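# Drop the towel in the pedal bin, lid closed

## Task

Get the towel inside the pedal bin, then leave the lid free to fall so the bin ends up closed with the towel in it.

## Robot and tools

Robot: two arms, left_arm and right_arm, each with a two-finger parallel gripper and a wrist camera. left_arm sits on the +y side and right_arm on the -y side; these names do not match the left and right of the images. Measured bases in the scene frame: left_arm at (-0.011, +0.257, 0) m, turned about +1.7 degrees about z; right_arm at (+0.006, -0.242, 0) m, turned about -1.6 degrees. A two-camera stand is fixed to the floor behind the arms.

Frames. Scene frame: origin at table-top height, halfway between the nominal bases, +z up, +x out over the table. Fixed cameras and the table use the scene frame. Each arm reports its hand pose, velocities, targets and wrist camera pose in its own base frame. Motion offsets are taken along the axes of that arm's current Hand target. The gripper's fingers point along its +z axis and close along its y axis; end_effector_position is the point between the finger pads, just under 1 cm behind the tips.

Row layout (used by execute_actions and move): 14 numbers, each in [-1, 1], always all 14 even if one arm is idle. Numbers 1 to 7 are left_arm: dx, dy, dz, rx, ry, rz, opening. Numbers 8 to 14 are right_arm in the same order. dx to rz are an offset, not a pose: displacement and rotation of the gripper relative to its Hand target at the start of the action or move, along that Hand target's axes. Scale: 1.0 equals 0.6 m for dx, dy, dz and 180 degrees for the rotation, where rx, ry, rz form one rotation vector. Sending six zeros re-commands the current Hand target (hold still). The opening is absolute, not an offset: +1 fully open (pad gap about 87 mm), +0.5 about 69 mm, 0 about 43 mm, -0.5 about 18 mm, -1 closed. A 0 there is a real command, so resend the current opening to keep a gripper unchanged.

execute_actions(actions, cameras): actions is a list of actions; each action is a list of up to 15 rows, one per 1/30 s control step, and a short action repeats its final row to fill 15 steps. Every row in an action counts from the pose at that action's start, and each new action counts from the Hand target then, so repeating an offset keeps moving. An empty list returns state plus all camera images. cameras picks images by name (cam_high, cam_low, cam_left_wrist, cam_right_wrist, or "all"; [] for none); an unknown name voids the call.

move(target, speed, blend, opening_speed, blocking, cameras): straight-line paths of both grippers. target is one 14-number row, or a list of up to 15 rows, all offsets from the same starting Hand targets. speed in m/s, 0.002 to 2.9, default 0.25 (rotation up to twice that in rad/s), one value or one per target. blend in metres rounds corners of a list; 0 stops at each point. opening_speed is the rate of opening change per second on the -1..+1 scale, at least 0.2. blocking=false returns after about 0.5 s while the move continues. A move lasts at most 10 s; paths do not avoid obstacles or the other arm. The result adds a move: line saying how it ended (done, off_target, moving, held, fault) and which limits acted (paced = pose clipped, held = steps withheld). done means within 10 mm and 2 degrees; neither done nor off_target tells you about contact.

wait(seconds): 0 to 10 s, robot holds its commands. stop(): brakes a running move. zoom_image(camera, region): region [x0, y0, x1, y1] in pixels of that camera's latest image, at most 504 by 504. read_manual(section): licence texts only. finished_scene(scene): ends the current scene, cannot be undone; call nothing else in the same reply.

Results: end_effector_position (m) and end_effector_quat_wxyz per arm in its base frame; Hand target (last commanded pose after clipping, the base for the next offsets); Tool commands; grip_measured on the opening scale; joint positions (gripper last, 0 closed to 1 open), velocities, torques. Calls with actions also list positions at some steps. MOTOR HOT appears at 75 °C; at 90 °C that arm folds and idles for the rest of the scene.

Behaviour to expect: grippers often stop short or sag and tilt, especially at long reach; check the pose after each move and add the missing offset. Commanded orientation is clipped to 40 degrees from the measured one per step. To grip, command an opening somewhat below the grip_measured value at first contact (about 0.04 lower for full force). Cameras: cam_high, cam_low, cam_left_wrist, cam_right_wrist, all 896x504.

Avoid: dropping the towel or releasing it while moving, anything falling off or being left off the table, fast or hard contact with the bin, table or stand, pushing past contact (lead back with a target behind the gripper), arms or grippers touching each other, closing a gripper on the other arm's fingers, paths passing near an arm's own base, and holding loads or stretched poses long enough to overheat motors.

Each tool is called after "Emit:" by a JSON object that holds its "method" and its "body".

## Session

Emit:
{"method": "execute_actions", "body": {"actions": []}}

Emit:
{"method": "zoom_image", "body": {"camera": "cam_high", "region": [340, 100, 640, 450]}}

Scene clock: 0.00 s.
left_arm: end_effector_position=(+0.3740, +0.0338, +0.0848) grip_measured=+0.976 end_effector_quat_wxyz=(+0.667, -0.108, +0.734, +0.068) | right_arm: end_effector_position=(+0.3641, -0.0145, +0.0585) grip_measured=+1.000 end_effector_quat_wxyz=(+0.631, +0.037, +0.774, -0.033)
Joint positions: left_arm=[-0.03 1.579 0.231 1.242 -0.276 -0.072 0.988] | right_arm=[0.01 1.572 0.207 1.161 0.108 0.018 1]
Joint velocities: within noise
Joint torques (N m): no reading
Heat: left arm: 37 °C; right arm: 34 °C.
Hand target: left_arm +0.3742, +0.0338, +0.0842; +0.665, -0.107, +0.736, +0.069 | right_arm +0.3680, -0.0145, +0.0663; +0.640, +0.037, +0.766, -0.033
Tool commands: left_gripper/opening=+1.0 right_gripper/opening=+1.0

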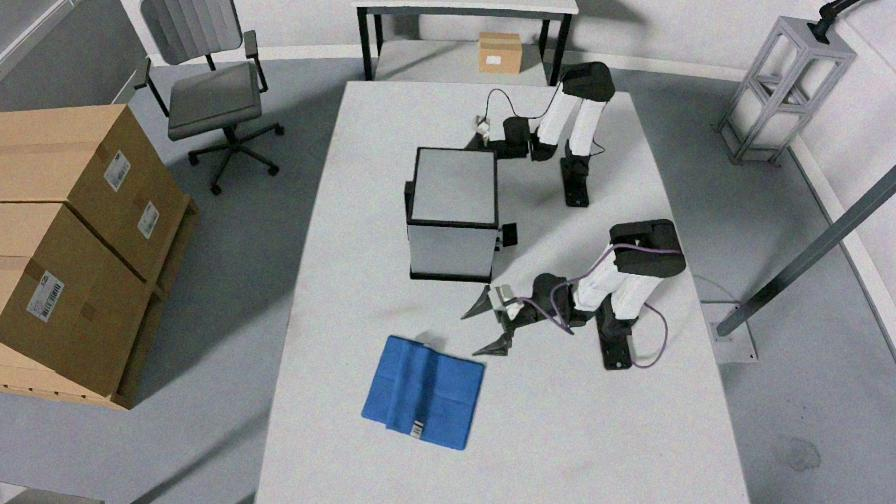

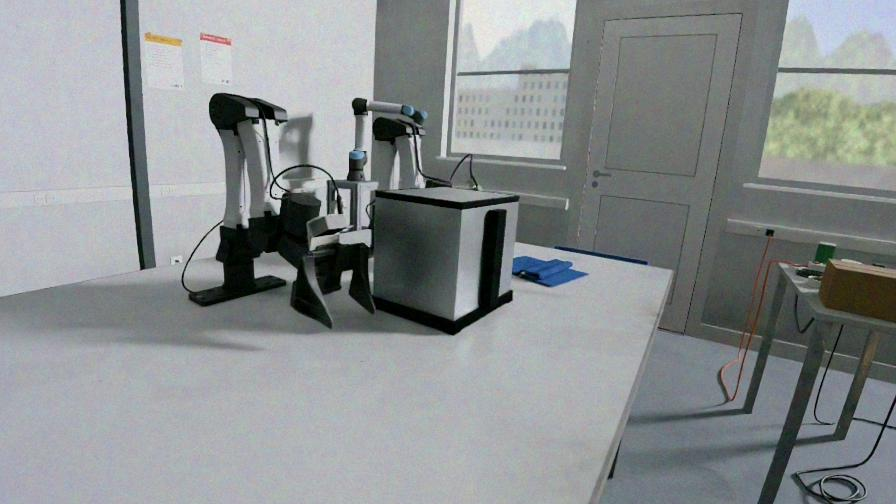

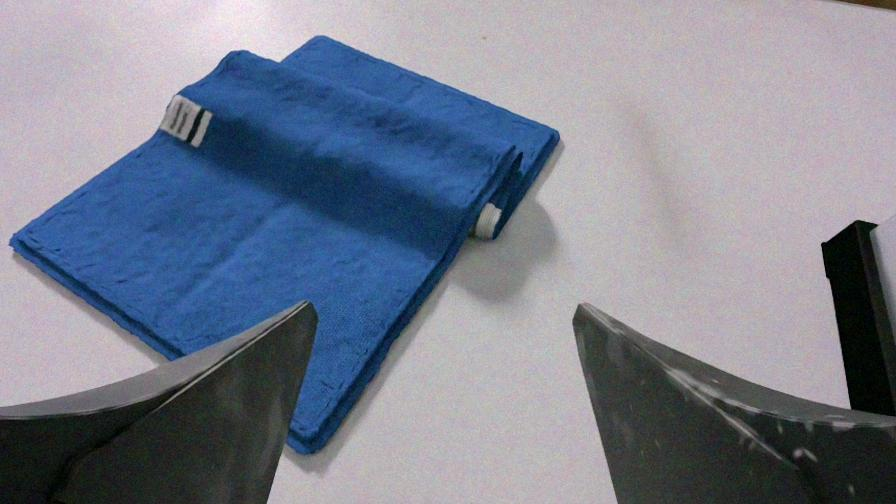

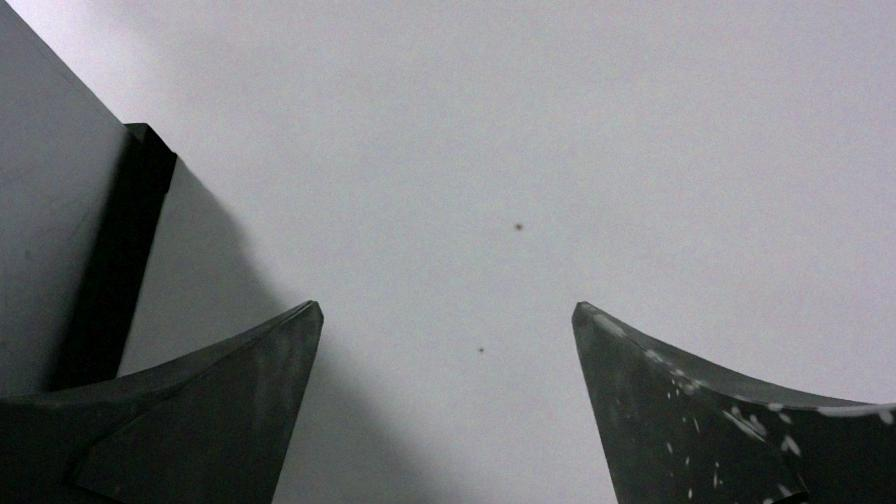

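Scaled by 1.440 from the camera's 896x504 image, which has a finer 1280x720 frame.

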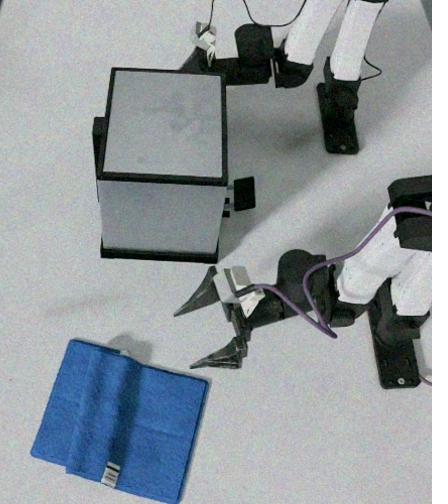

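Emit:
{"method": "move", "body": {"target": [[-0.11,0.156,0.248,0.328,0.335,0.416,1,-0.17,-0.054,-0.311,-0.151,0.131,-0.231,-1],[-0.11,0.156,0.248,0.328,0.335,0.416,1,-0.218,0.186,-0.428,-0.302,0.262,-0.462,-1],[-0.11,0.156,0.248,0.328,0.335,0.416,1,-0.081,0.41,-0.35,-0.302,0.262,-0.462,-1],[-0.01,0.16,0.258,0.328,0.335,0.416,1,0.045,0.41,-0.293,-0.302,0.262,-0.462,-1]], "blend": [0.03,0.03,0.02,0], "speed": [0.35,0.35,0.35,0.2], "cameras": ["all"]}}

Scene clock: 25.90 s.
left_arm: end_effector_position=(+0.5022, +0.1664, +0.0774) grip_measured=+0.976 end_effector_quat_wxyz=(+0.061, +0.607, +0.791, +0.048) | right_arm: end_effector_position=(+0.2047, +0.2371, +0.0705) grip_measured=-0.965 end_effector_quat_wxyz=(-0.063, +0.702, -0.703, +0.095)
Joint positions: left_arm=[0.254 2.683 2.831 -1.566 0.037 1.561 0.988] | right_arm=[1.045 1.8 1.331 -1.028 0.216 -0.531 0.018]
Joint torques (N m): left_arm=[-0.36 -13.27 7.12 0.39 0.05 -0.09] | right_arm=[-0.83 -8.34 6.02 1.01 0.23 -0.17]
Heat: left arm: 39 °C; right arm: 36 °C.
Hand target: left_arm +0.5000, +0.1648, +0.0697; +0.049, +0.607, +0.792, +0.037 | right_arm +0.2155, +0.2481, +0.0705; -0.093, +0.701, -0.701, +0.092
Off the commanded pose: left_arm 0.008 m, 2 deg | right_arm 0.015 m, 3 deg.
joint sent to its limit (left arm) — joint 4 (wrist pitch), lower limit. The joint targets still meet the commanded pose.
move: off_target (right_arm)

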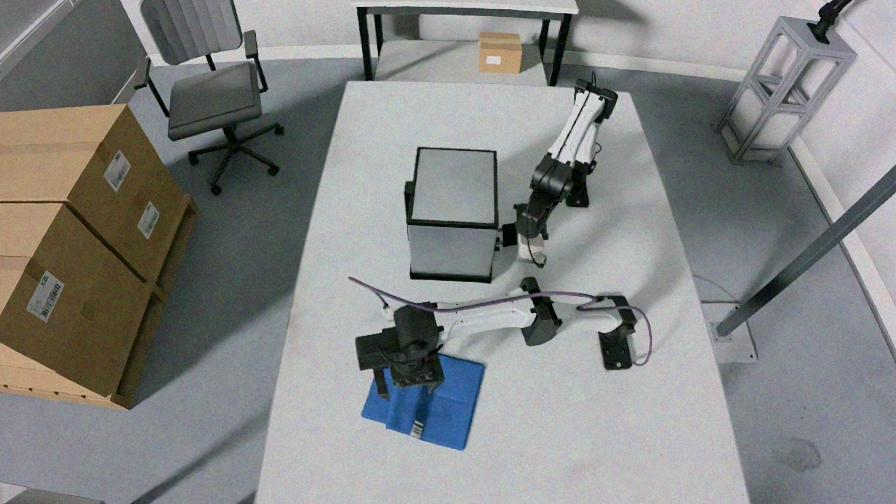

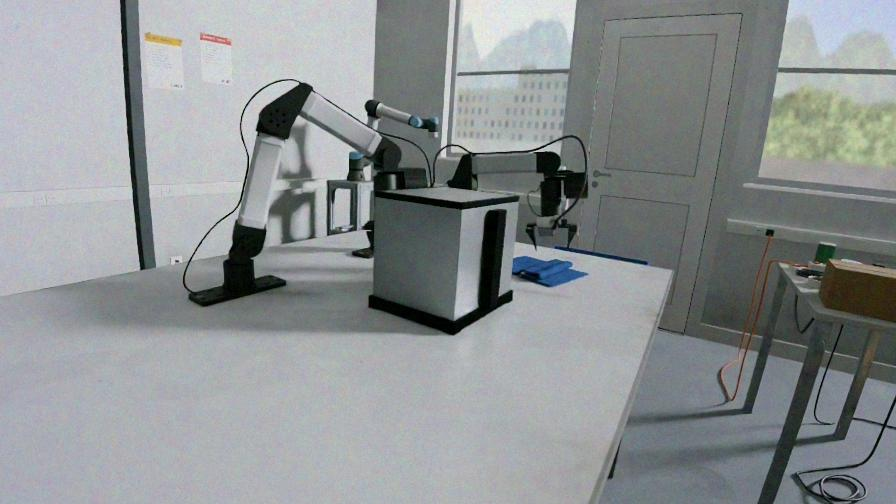

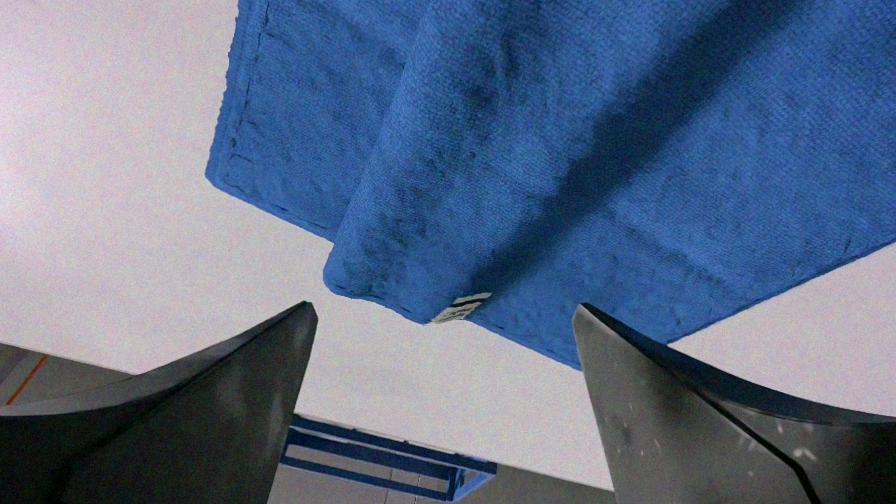

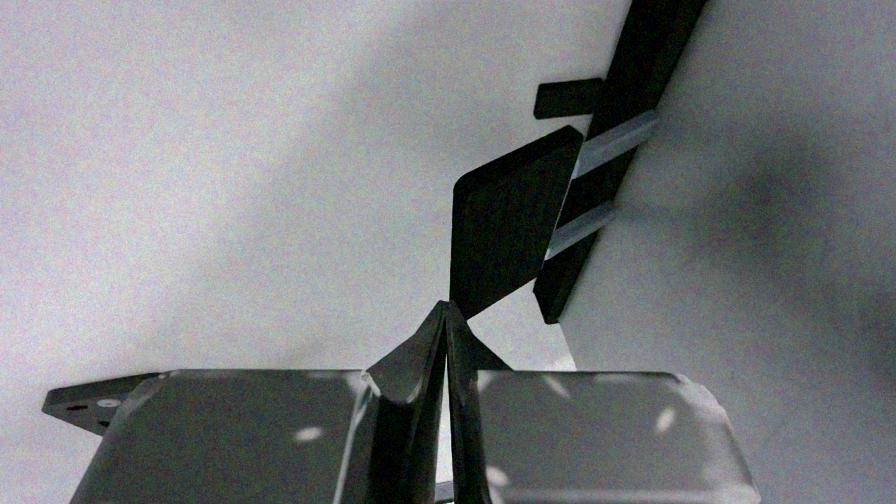

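Emit:
{"method": "move", "body": {"target": [[-0.03,-0.031,0.092,0,0,0,1,-0.012,-0.014,0.03,0,0,0,-1],[-0.03,-0.031,0.092,0,0,0,-1,-0.012,0.006,0.105,0,0,0,-1]], "speed": 0.12, "opening_speed": 2, "cameras": ["cam_high","cam_left_wrist","cam_right_wrist"]}}

Emit:
{"method": "move", "body": {"target": [[0.006,-0.008,-0.516,0,0,0,-1,0,0,0,0,0,0,-1],[-0.129,-0.118,-0.759,-0.086,-0.296,-0.216,-1,0,0,0,0,0,0,-1]], "blend": [0.04,0], "cameras": ["all"]}}

Scene clock: 51.67 s.
left_arm: end_effector_position=(+0.5055, +0.1536, +0.0277) grip_measured=-0.585 end_effector_quat_wxyz=(+0.060, +0.602, +0.793, +0.069) | right_arm: end_effector_position=(+0.2056, +0.2426, +0.0169) grip_measured=-0.965 end_effector_quat_wxyz=(-0.052, +0.705, -0.702, +0.086)
Joint positions: left_arm=[0.217 2.5 2.267 -1.156 0.002 1.516 0.208] | right_arm=[1.04 1.896 1.235 -0.851 0.192 -0.541 0.018]
Joint torques (N m): left_arm=[-0.68 -14.3 3.85 0.37 0.36 -0.07] | right_arm=[-2.1 -6.91 5.42 1.4 0.45 -0.26]
Heat: left arm: 46 °C; right arm: 36 °C.
Hand target: left_arm +0.4936, +0.1426, +0.0133; +0.049, +0.607, +0.792, +0.037 | right_arm +0.2283, +0.2554, +0.0087; -0.093, +0.701, -0.701, +0.092
Off the commanded pose: left_arm 0.022 m, 4 deg | right_arm 0.027 m, 5 deg.
move: off_target (left_arm, right_arm); target 2's new opening was sent with left_arm's hand 0.014 m and 2 deg from that target
Images, in order (width x height): cam_high 896x504, cam_left_wrist 896x504, cam_right_wrist 896x504.

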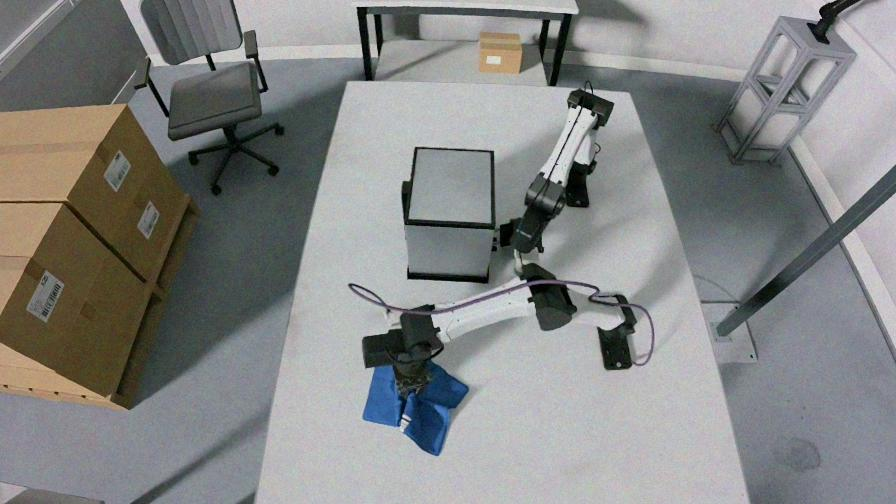

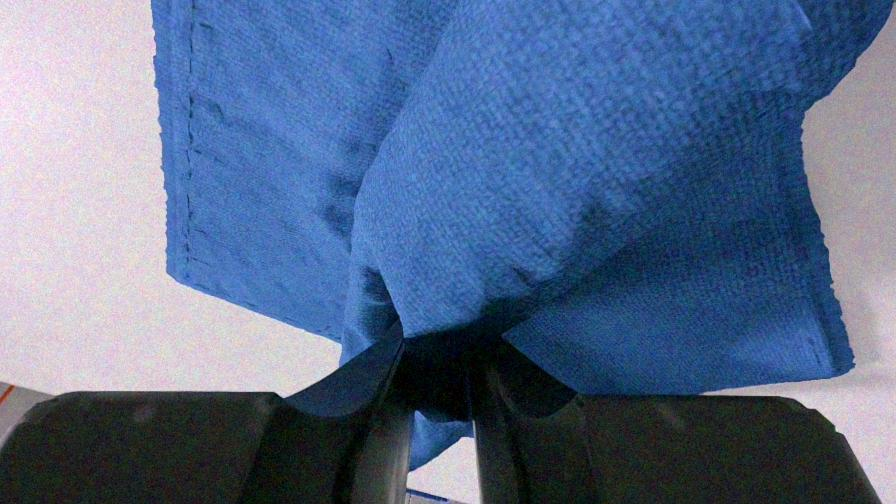

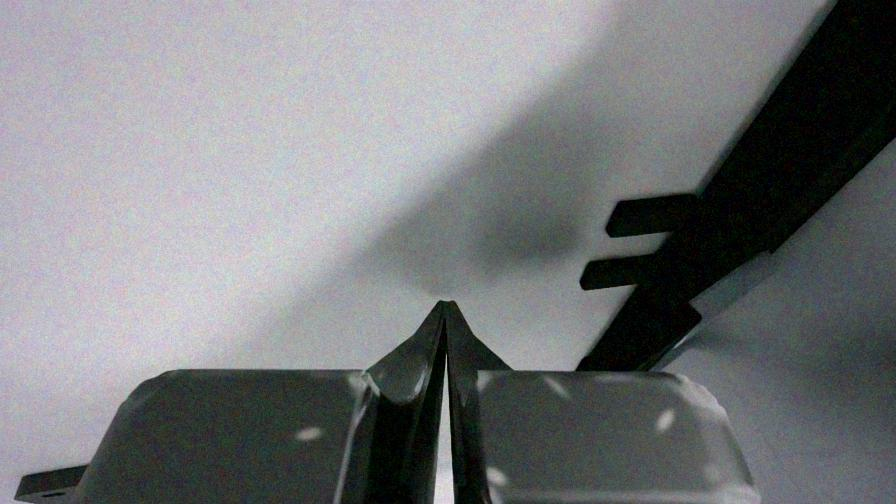

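Scene clock: 56.20 s.
left_arm: end_effector_position=(+0.3959, +0.0517, +0.4443) grip_measured=-0.590 end_effector_quat_wxyz=(+0.553, +0.220, +0.792, -0.134) | right_arm: end_effector_position=(+0.2056, +0.2426, +0.0169) grip_measured=-0.965 end_effector_quat_wxyz=(-0.052, +0.705, -0.702, +0.086)
Joint positions: left_arm=[0.436 1.964 2.85 -1.457 0.86 0.486 0.205] | right_arm=[1.04 1.896 1.235 -0.851 0.192 -0.541 0.018]
Joint torques (N m): left_arm=[0.65 -10.21 5.2 1.74 0.41 -0.14] | right_arm=[-2.09 -6.91 5.44 1.4 0.44 -0.26]
Heat: left arm: 48 °C; right arm: 37 °C.
Hand target: left_arm +0.3897, +0.0497, +0.4595; +0.477, +0.260, +0.826, -0.150 | right_arm +0.2283, +0.2554, +0.0087; -0.093, +0.701, -0.701, +0.092
Off the commanded pose: left_arm 0.016 m, 11 deg | right_arm 0.027 m, 5 deg.
elbow stopped short (left arm): the move would have taken joint 3 (elbow) straighter than the controller allows.
move: off_target (left_arm, right_arm)

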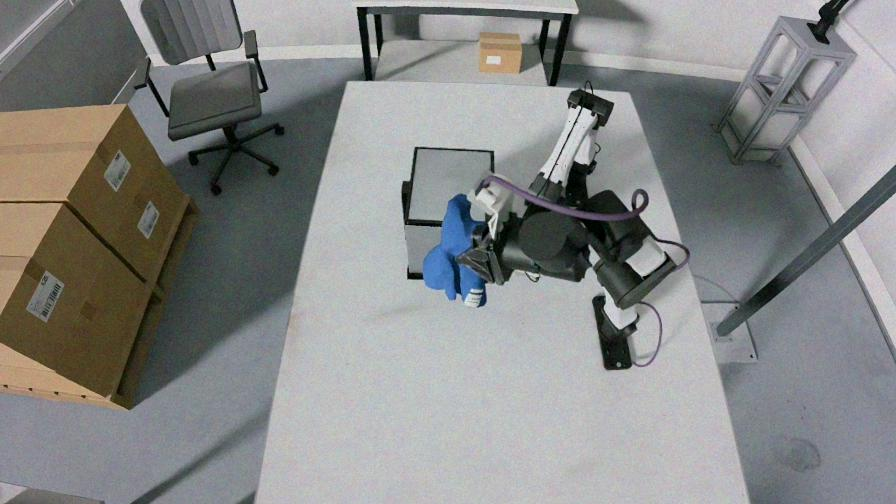

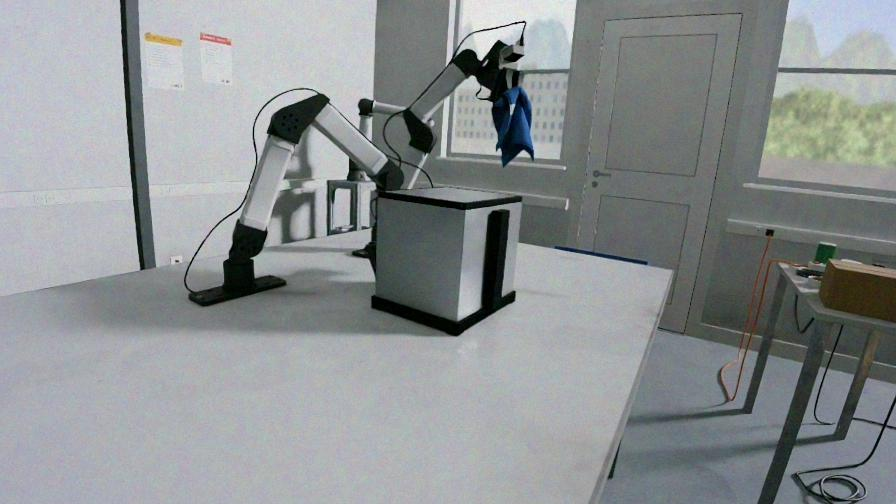

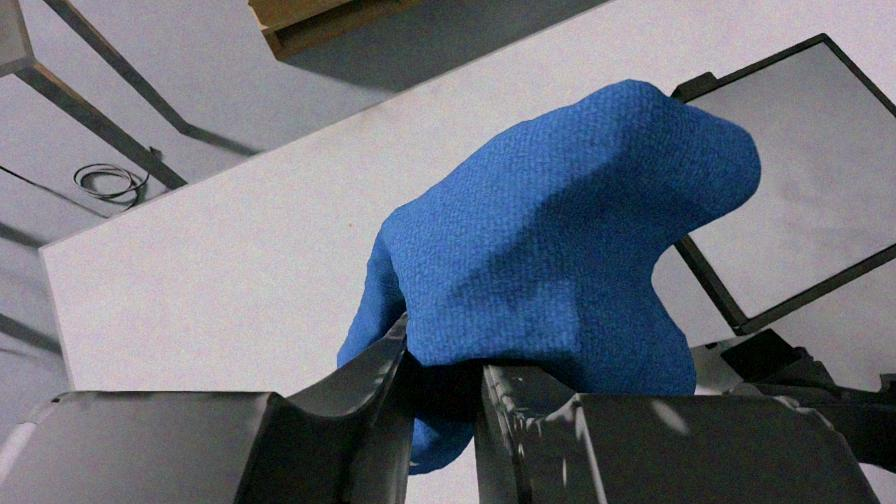

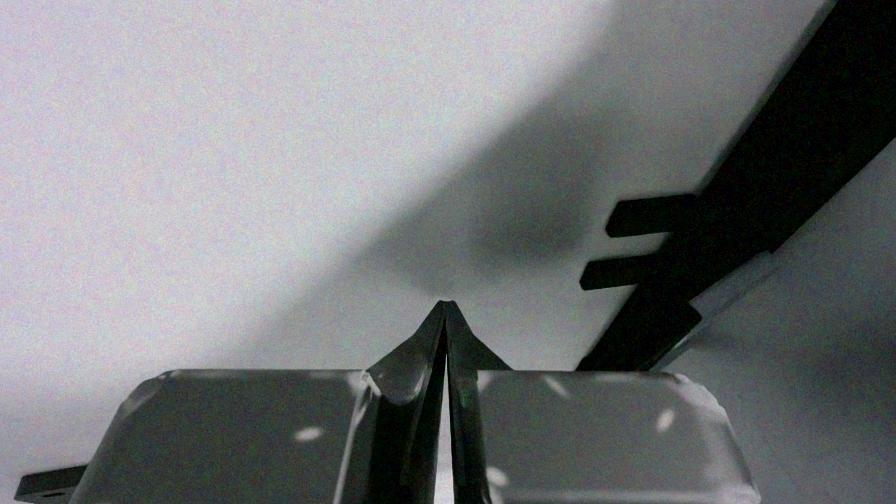

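Emit:
{"method": "move", "body": {"target": [0,0,0,0,0,0,-1,0.025,0.012,-0.135,0,0,0,-1], "speed": 0.15, "cameras": ["cam_high","cam_right_wrist"]}}

Scene clock: 62.97 s.
left_arm: end_effector_position=(+0.3959, +0.0515, +0.4445) grip_measured=-0.590 end_effector_quat_wxyz=(+0.553, +0.220, +0.792, -0.134) | right_arm: end_effector_position=(+0.1979, +0.2356, +0.0729) grip_measured=-0.965 end_effector_quat_wxyz=(-0.075, +0.705, -0.700, +0.092)
Joint positions: left_arm=[0.436 1.964 2.85 -1.456 0.861 0.485 0.205] | right_arm=[1.063 1.757 1.289 -1.006 0.219 -0.525 0.018]
Joint torques (N m): left_arm=[0.69 -10.21 5.2 1.75 0.44 -0.11] | right_arm=[0.02 -9.55 8.14 0.37 0.23 0.03]
Heat: left arm: 48 °C; right arm: 37 °C.
Hand target: left_arm +0.3898, +0.0498, +0.4596; +0.478, +0.261, +0.826, -0.150 | right_arm +0.2003, +0.2402, +0.0850; -0.093, +0.701, -0.701, +0.092
Off the commanded pose: left_arm 0.016 m, 11 deg | right_arm 0.013 m, 2 deg.
elbow stopped short (left arm): the move would have taken joint 3 (elbow) straighter than the controller allows.
move: off_target (left_arm, right_arm)
Images, in order (width x height): cam_high 896x504, cam_right_wrist 896x504.

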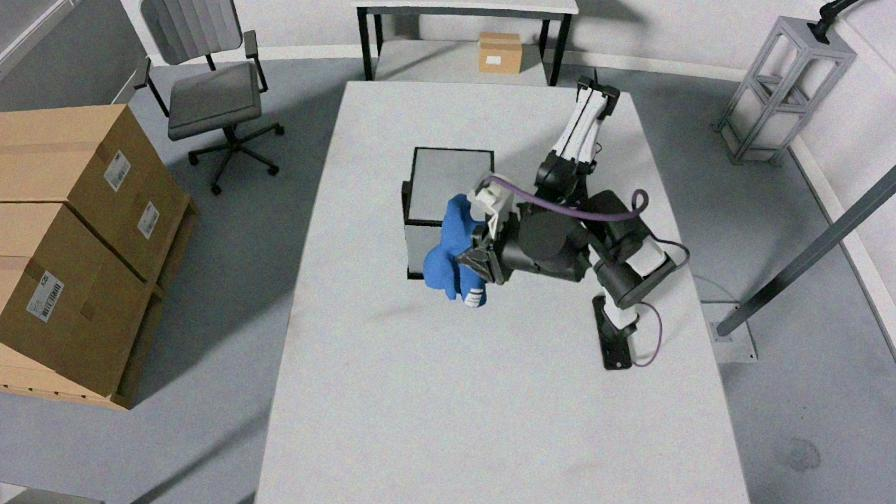

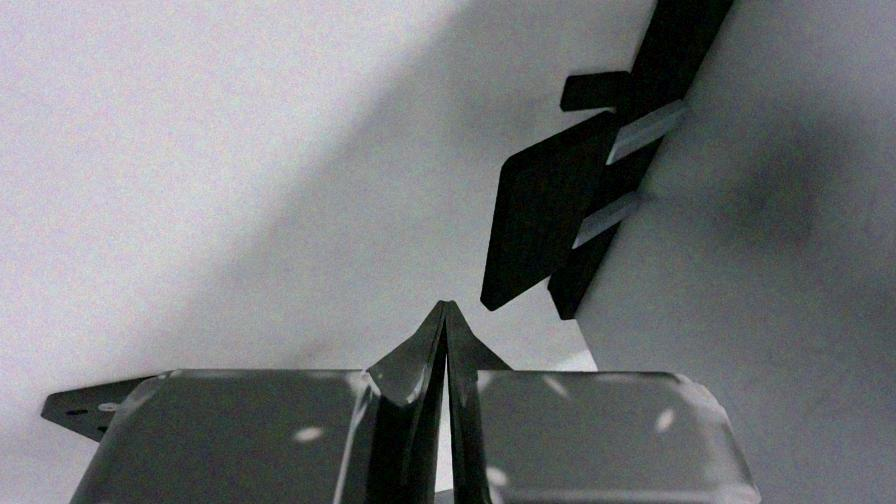

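Emit:
{"method": "move", "body": {"target": [[0,0,0,0,0,0,-1,-0.008,-0.089,0.024,0,0,0,-1],[0,0,0,0,0,0,-1,-0.008,-0.067,0.138,0,0,0,-1]], "speed": 0.15, "cameras": ["cam_high","cam_right_wrist"]}}

Scene clock: 68.93 s.
left_arm: end_effector_position=(+0.3959, +0.0515, +0.4445) grip_measured=-0.590 end_effector_quat_wxyz=(+0.553, +0.220, +0.792, -0.134) | right_arm: end_effector_position=(+0.2576, +0.2447, +0.0327) grip_measured=-0.965 end_effector_quat_wxyz=(-0.100, +0.704, -0.695, +0.105)
Joint positions: left_arm=[0.436 1.964 2.85 -1.456 0.861 0.485 0.205] | right_arm=[0.947 1.902 1.298 -0.799 0.238 -0.657 0.017]
Joint torques (N m): left_arm=[0.68 -10.18 5.19 1.74 0.44 -0.12] | right_arm=[-2.07 -6.19 4.64 0.99 -0.21 -0.08]
Heat: left arm: 48 °C; right arm: 38 °C.
Hand target: left_arm +0.3898, +0.0498, +0.4596; +0.478, +0.261, +0.826, -0.150 | right_arm +0.2606, +0.2451, +0.0155; -0.093, +0.701, -0.701, +0.092
Off the commanded pose: left_arm 0.016 m, 11 deg | right_arm 0.017 m, 2 deg.
elbow stopped short (left arm): the move would have taken joint 3 (elbow) straighter than the controller allows.
move: off_target (left_arm, right_arm)
Images, in order (width x height): cam_high 896x504, cam_right_wrist 896x504.

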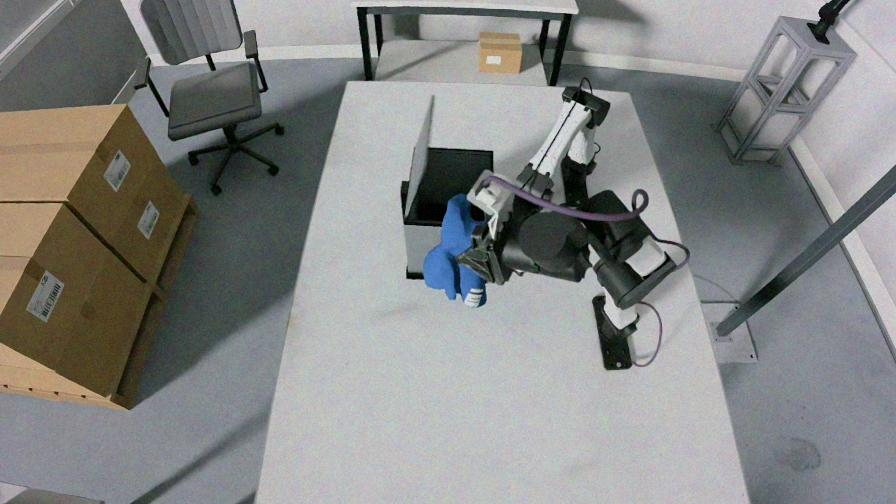

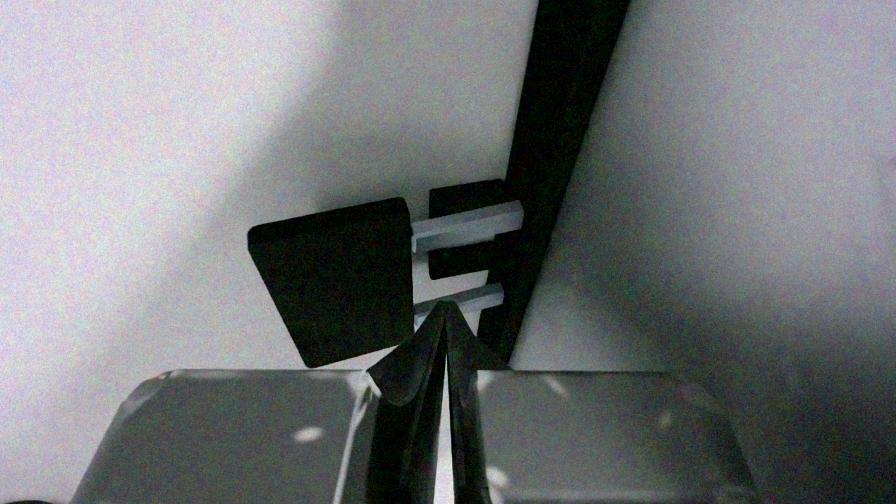

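Emit:
{"method": "move", "body": {"target": [[-0.123,-0.215,0.079,0,0,0,-1,0,0,0,0,0,0,-1],[-0.17,-0.433,0.194,0,0.04,0,-1,0,0,0,0,0,0,-1],[0.058,-0.44,0.331,0,0.083,0,-1,0,0,0,0,0,0,-1]], "blend": [0.04,0.03,0], "cameras": ["cam_high","cam_low","cam_left_wrist"]}}

Scene clock: 78.00 s.
left_arm: end_effector_position=(+0.3667, -0.2549, +0.3224) grip_measured=-0.590 end_effector_quat_wxyz=(+0.354, +0.282, +0.885, -0.114) | right_arm: end_effector_position=(+0.2576, +0.2447, +0.0327) grip_measured=-0.965 end_effector_quat_wxyz=(-0.100, +0.704, -0.695, +0.105)
Joint positions: left_arm=[-0.604 1.972 2.499 -1.336 0.01 0.008 0.205] | right_arm=[0.947 1.902 1.298 -0.799 0.238 -0.657 0.017]
Joint torques (N m): left_arm=[-0.5 -11.89 5.01 1.74 -0.09 -0.11] | right_arm=[-2.07 -6.09 4.67 0.98 -0.19 -0.06]
Heat: left arm: 48 °C; right arm: 38 °C.
Hand target: left_arm +0.3653, -0.2551, +0.3299; +0.366, +0.278, +0.881, -0.115 | right_arm +0.2606, +0.2451, +0.0155; -0.093, +0.701, -0.701, +0.092
Off the commanded pose: left_arm 0.008 m, 2 deg | right_arm 0.017 m, 2 deg.
elbow stopped short (left arm): the move would have taken joint 3 (elbow) straighter than the controller allows.
move: off_target (right_arm)
Images, in order (width x height): cam_high 896x504, cam_low 896x504, cam_left_wrist 896x504.

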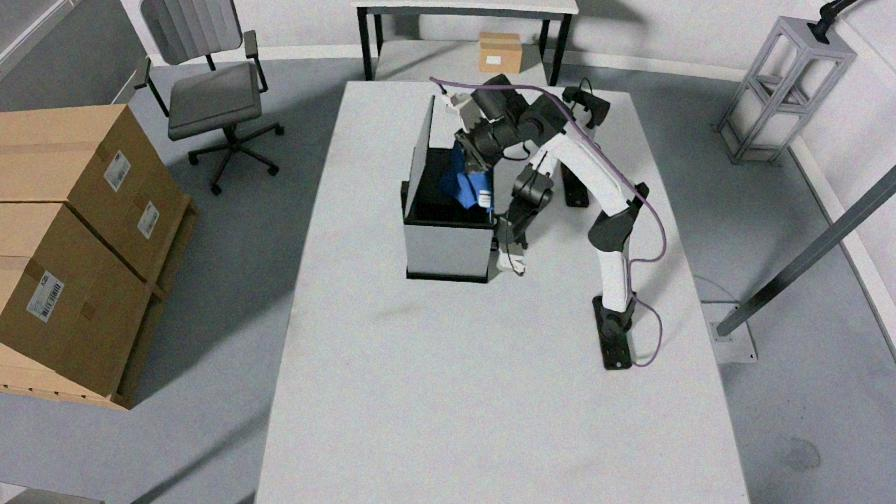

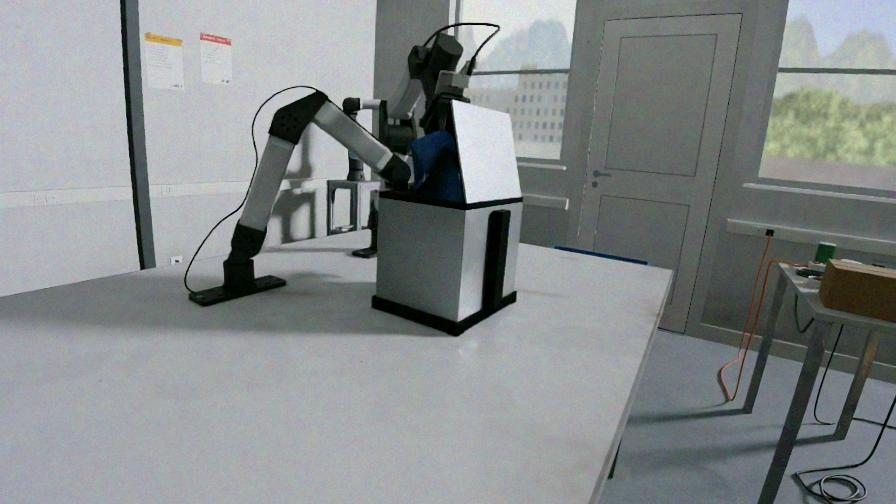

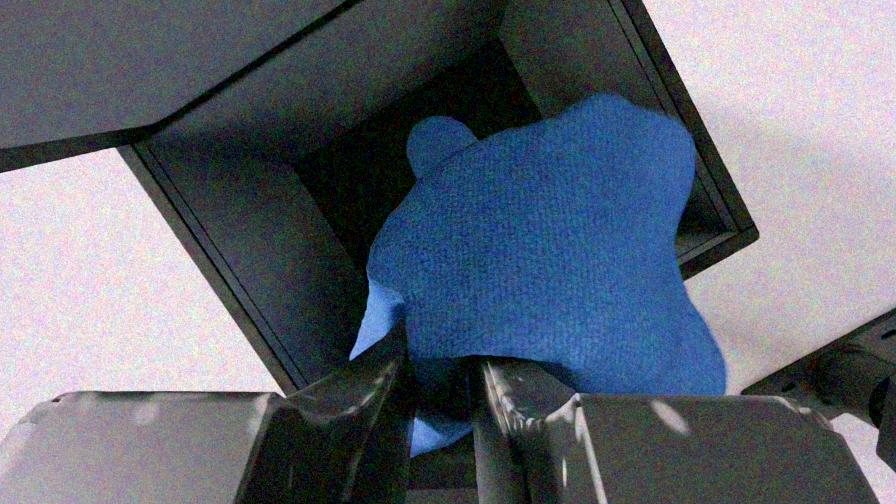

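Emit:
{"method": "move", "body": {"target": [[-0.022,0.052,-0.001,0,0,0,-1,0,0,0,0,0,0,-1],[0.054,0.052,0.075,0,0,0,0.4,0,0,0,0,0,0,-1],[-0.038,0.041,-0.08,0,0,0,0.4,0,0,0,0,0,0,-1],[-0.097,0.071,-0.282,0,0,0,0.4,0,0,0,0,0,0,-1],[0.1,0.293,-0.335,0,0,0,0.4,0,0,0,0,0,0,-1]], "blend": [0.01,0,0.02,0.04,0], "opening_speed": 2, "cameras": ["cam_high","cam_low","cam_left_wrist"]}}

Emit:
{"method": "zoom_image", "body": {"camera": "cam_high", "region": [390, 70, 560, 290]}}

Scene clock: 94.77 s.
left_arm: end_effector_position=(+0.3233, -0.0041, +0.4295) grip_measured=+0.400 end_effector_quat_wxyz=(+0.478, +0.245, +0.839, -0.082) | right_arm: end_effector_position=(+0.2579, +0.2447, +0.0327) grip_measured=-0.965 end_effector_quat_wxyz=(-0.100, +0.704, -0.695, +0.105)
Joint positions: left_arm=[0.225 1.67 2.555 -1.561 0.562 0.518 0.7] | right_arm=[0.946 1.902 1.298 -0.798 0.238 -0.657 0.017]
Joint torques (N m): left_arm=[0.64 -7.05 3.06 1.42 0.35 0.03] | right_arm=[-1.99 -6.09 4.67 0.98 -0.19 -0.06]
Heat: left arm: 48 °C; right arm: 38 °C.
Hand target: left_arm +0.3146, -0.0052, +0.4295; +0.366, +0.278, +0.881, -0.115 | right_arm +0.2606, +0.2451, +0.0155; -0.093, +0.701, -0.701, +0.092
Off the commanded pose: left_arm 0.009 m, 15 deg | right_arm 0.017 m, 2 deg.
elbow stopped short (left arm): the move would have taken joint 3 (elbow) straighter than the controller allows.
joint sent to its limit (left arm) — joint 4 (wrist pitch), lower limit. The joint targets are off in orientation, not in position.
move: off_target (left_arm, right_arm); target 2's new opening was sent with left_arm's hand 0.011 m and 2 deg from that target
Images, in order (width x height): cam_high 896x504, cam_low 896x504, cam_left_wrist 896x504.

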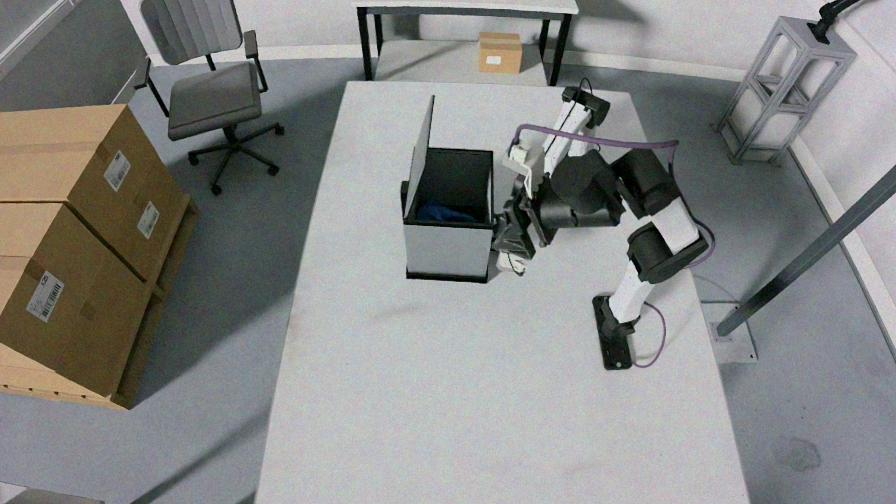

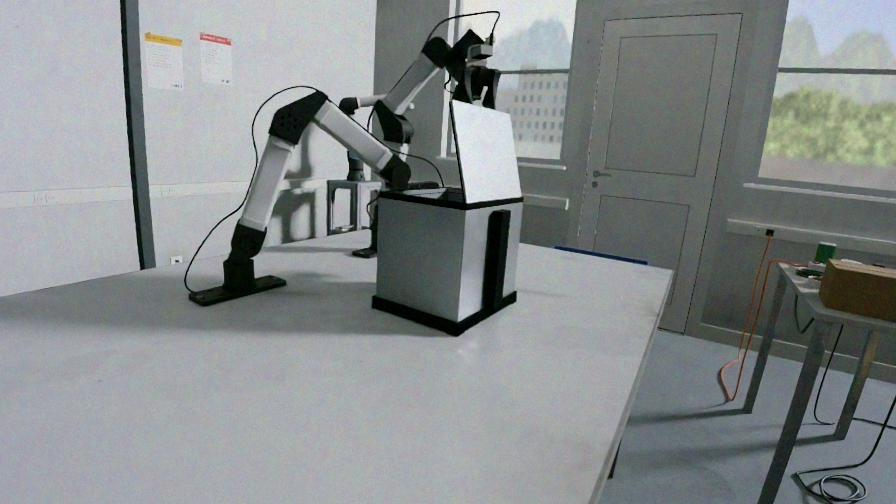

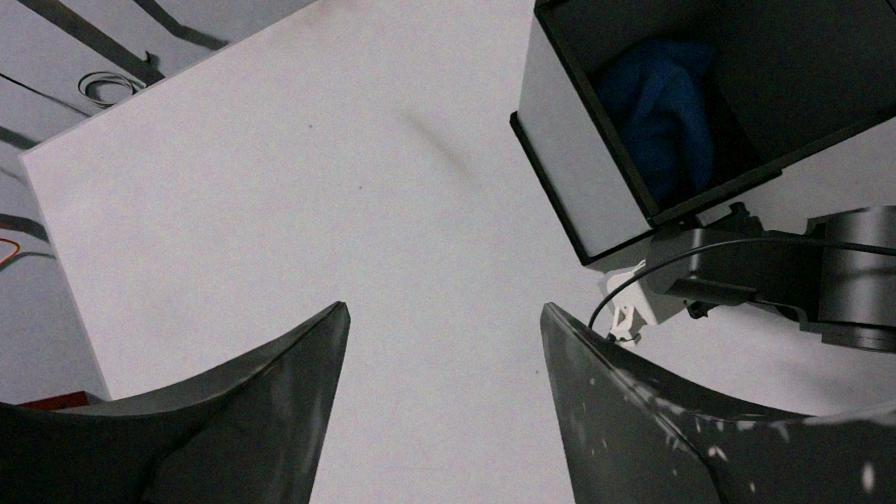

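Scaled by 2.291 from the camera's 896x504 image, which has a finer 1280x720 frame.

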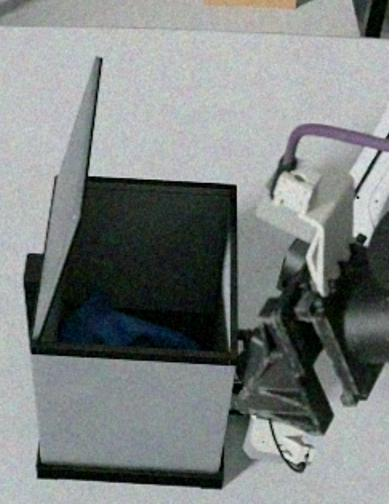

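Emit:
{"method": "move", "body": {"target": [0,0,0,0,0,0,0.4,0,0,-0.13,0,0,0,-1], "speed": 0.07, "cameras": ["cam_high"]}}

Scene clock: 105.53 s.
left_arm: end_effector_position=(+0.3233, -0.0042, +0.4295) grip_measured=+0.400 end_effector_quat_wxyz=(+0.478, +0.246, +0.839, -0.082) | right_arm: end_effector_position=(+0.2393, +0.2373, +0.0739) grip_measured=-0.965 end_effector_quat_wxyz=(-0.069, +0.705, -0.699, +0.101)
Joint positions: left_arm=[0.225 1.67 2.555 -1.561 0.563 0.518 0.7] | right_arm=[0.968 1.854 1.409 -1.026 0.223 -0.622 0.017]
Joint torques (N m): left_arm=[0.62 -7.06 3.03 1.42 0.36 0.03] | right_arm=[0.09 -11.34 8.57 0.37 0.04 0.04]
Heat: left arm: 46 °C; right arm: 38 °C.
Hand target: left_arm +0.3146, -0.0052, +0.4295; +0.366, +0.278, +0.881, -0.115 | right_arm +0.2404, +0.2450, +0.0908; -0.093, +0.701, -0.701, +0.092
Off the commanded pose: left_arm 0.009 m, 15 deg | right_arm 0.019 m, 3 deg.
joint sent to its limit (left arm) — joint 4 (wrist pitch), lower limit. The joint targets are off in orientation, not in position.
move: off_target (left_arm, right_arm)
Images, in order (width x height): cam_high 896x504.

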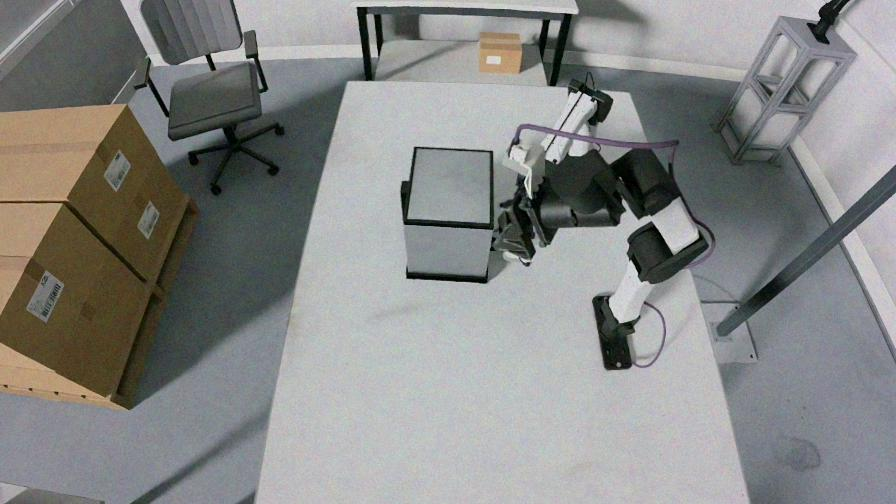

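Emit:
{"method": "finished_scene", "body": {"scene": 3}}

The scene is finished: the task was done.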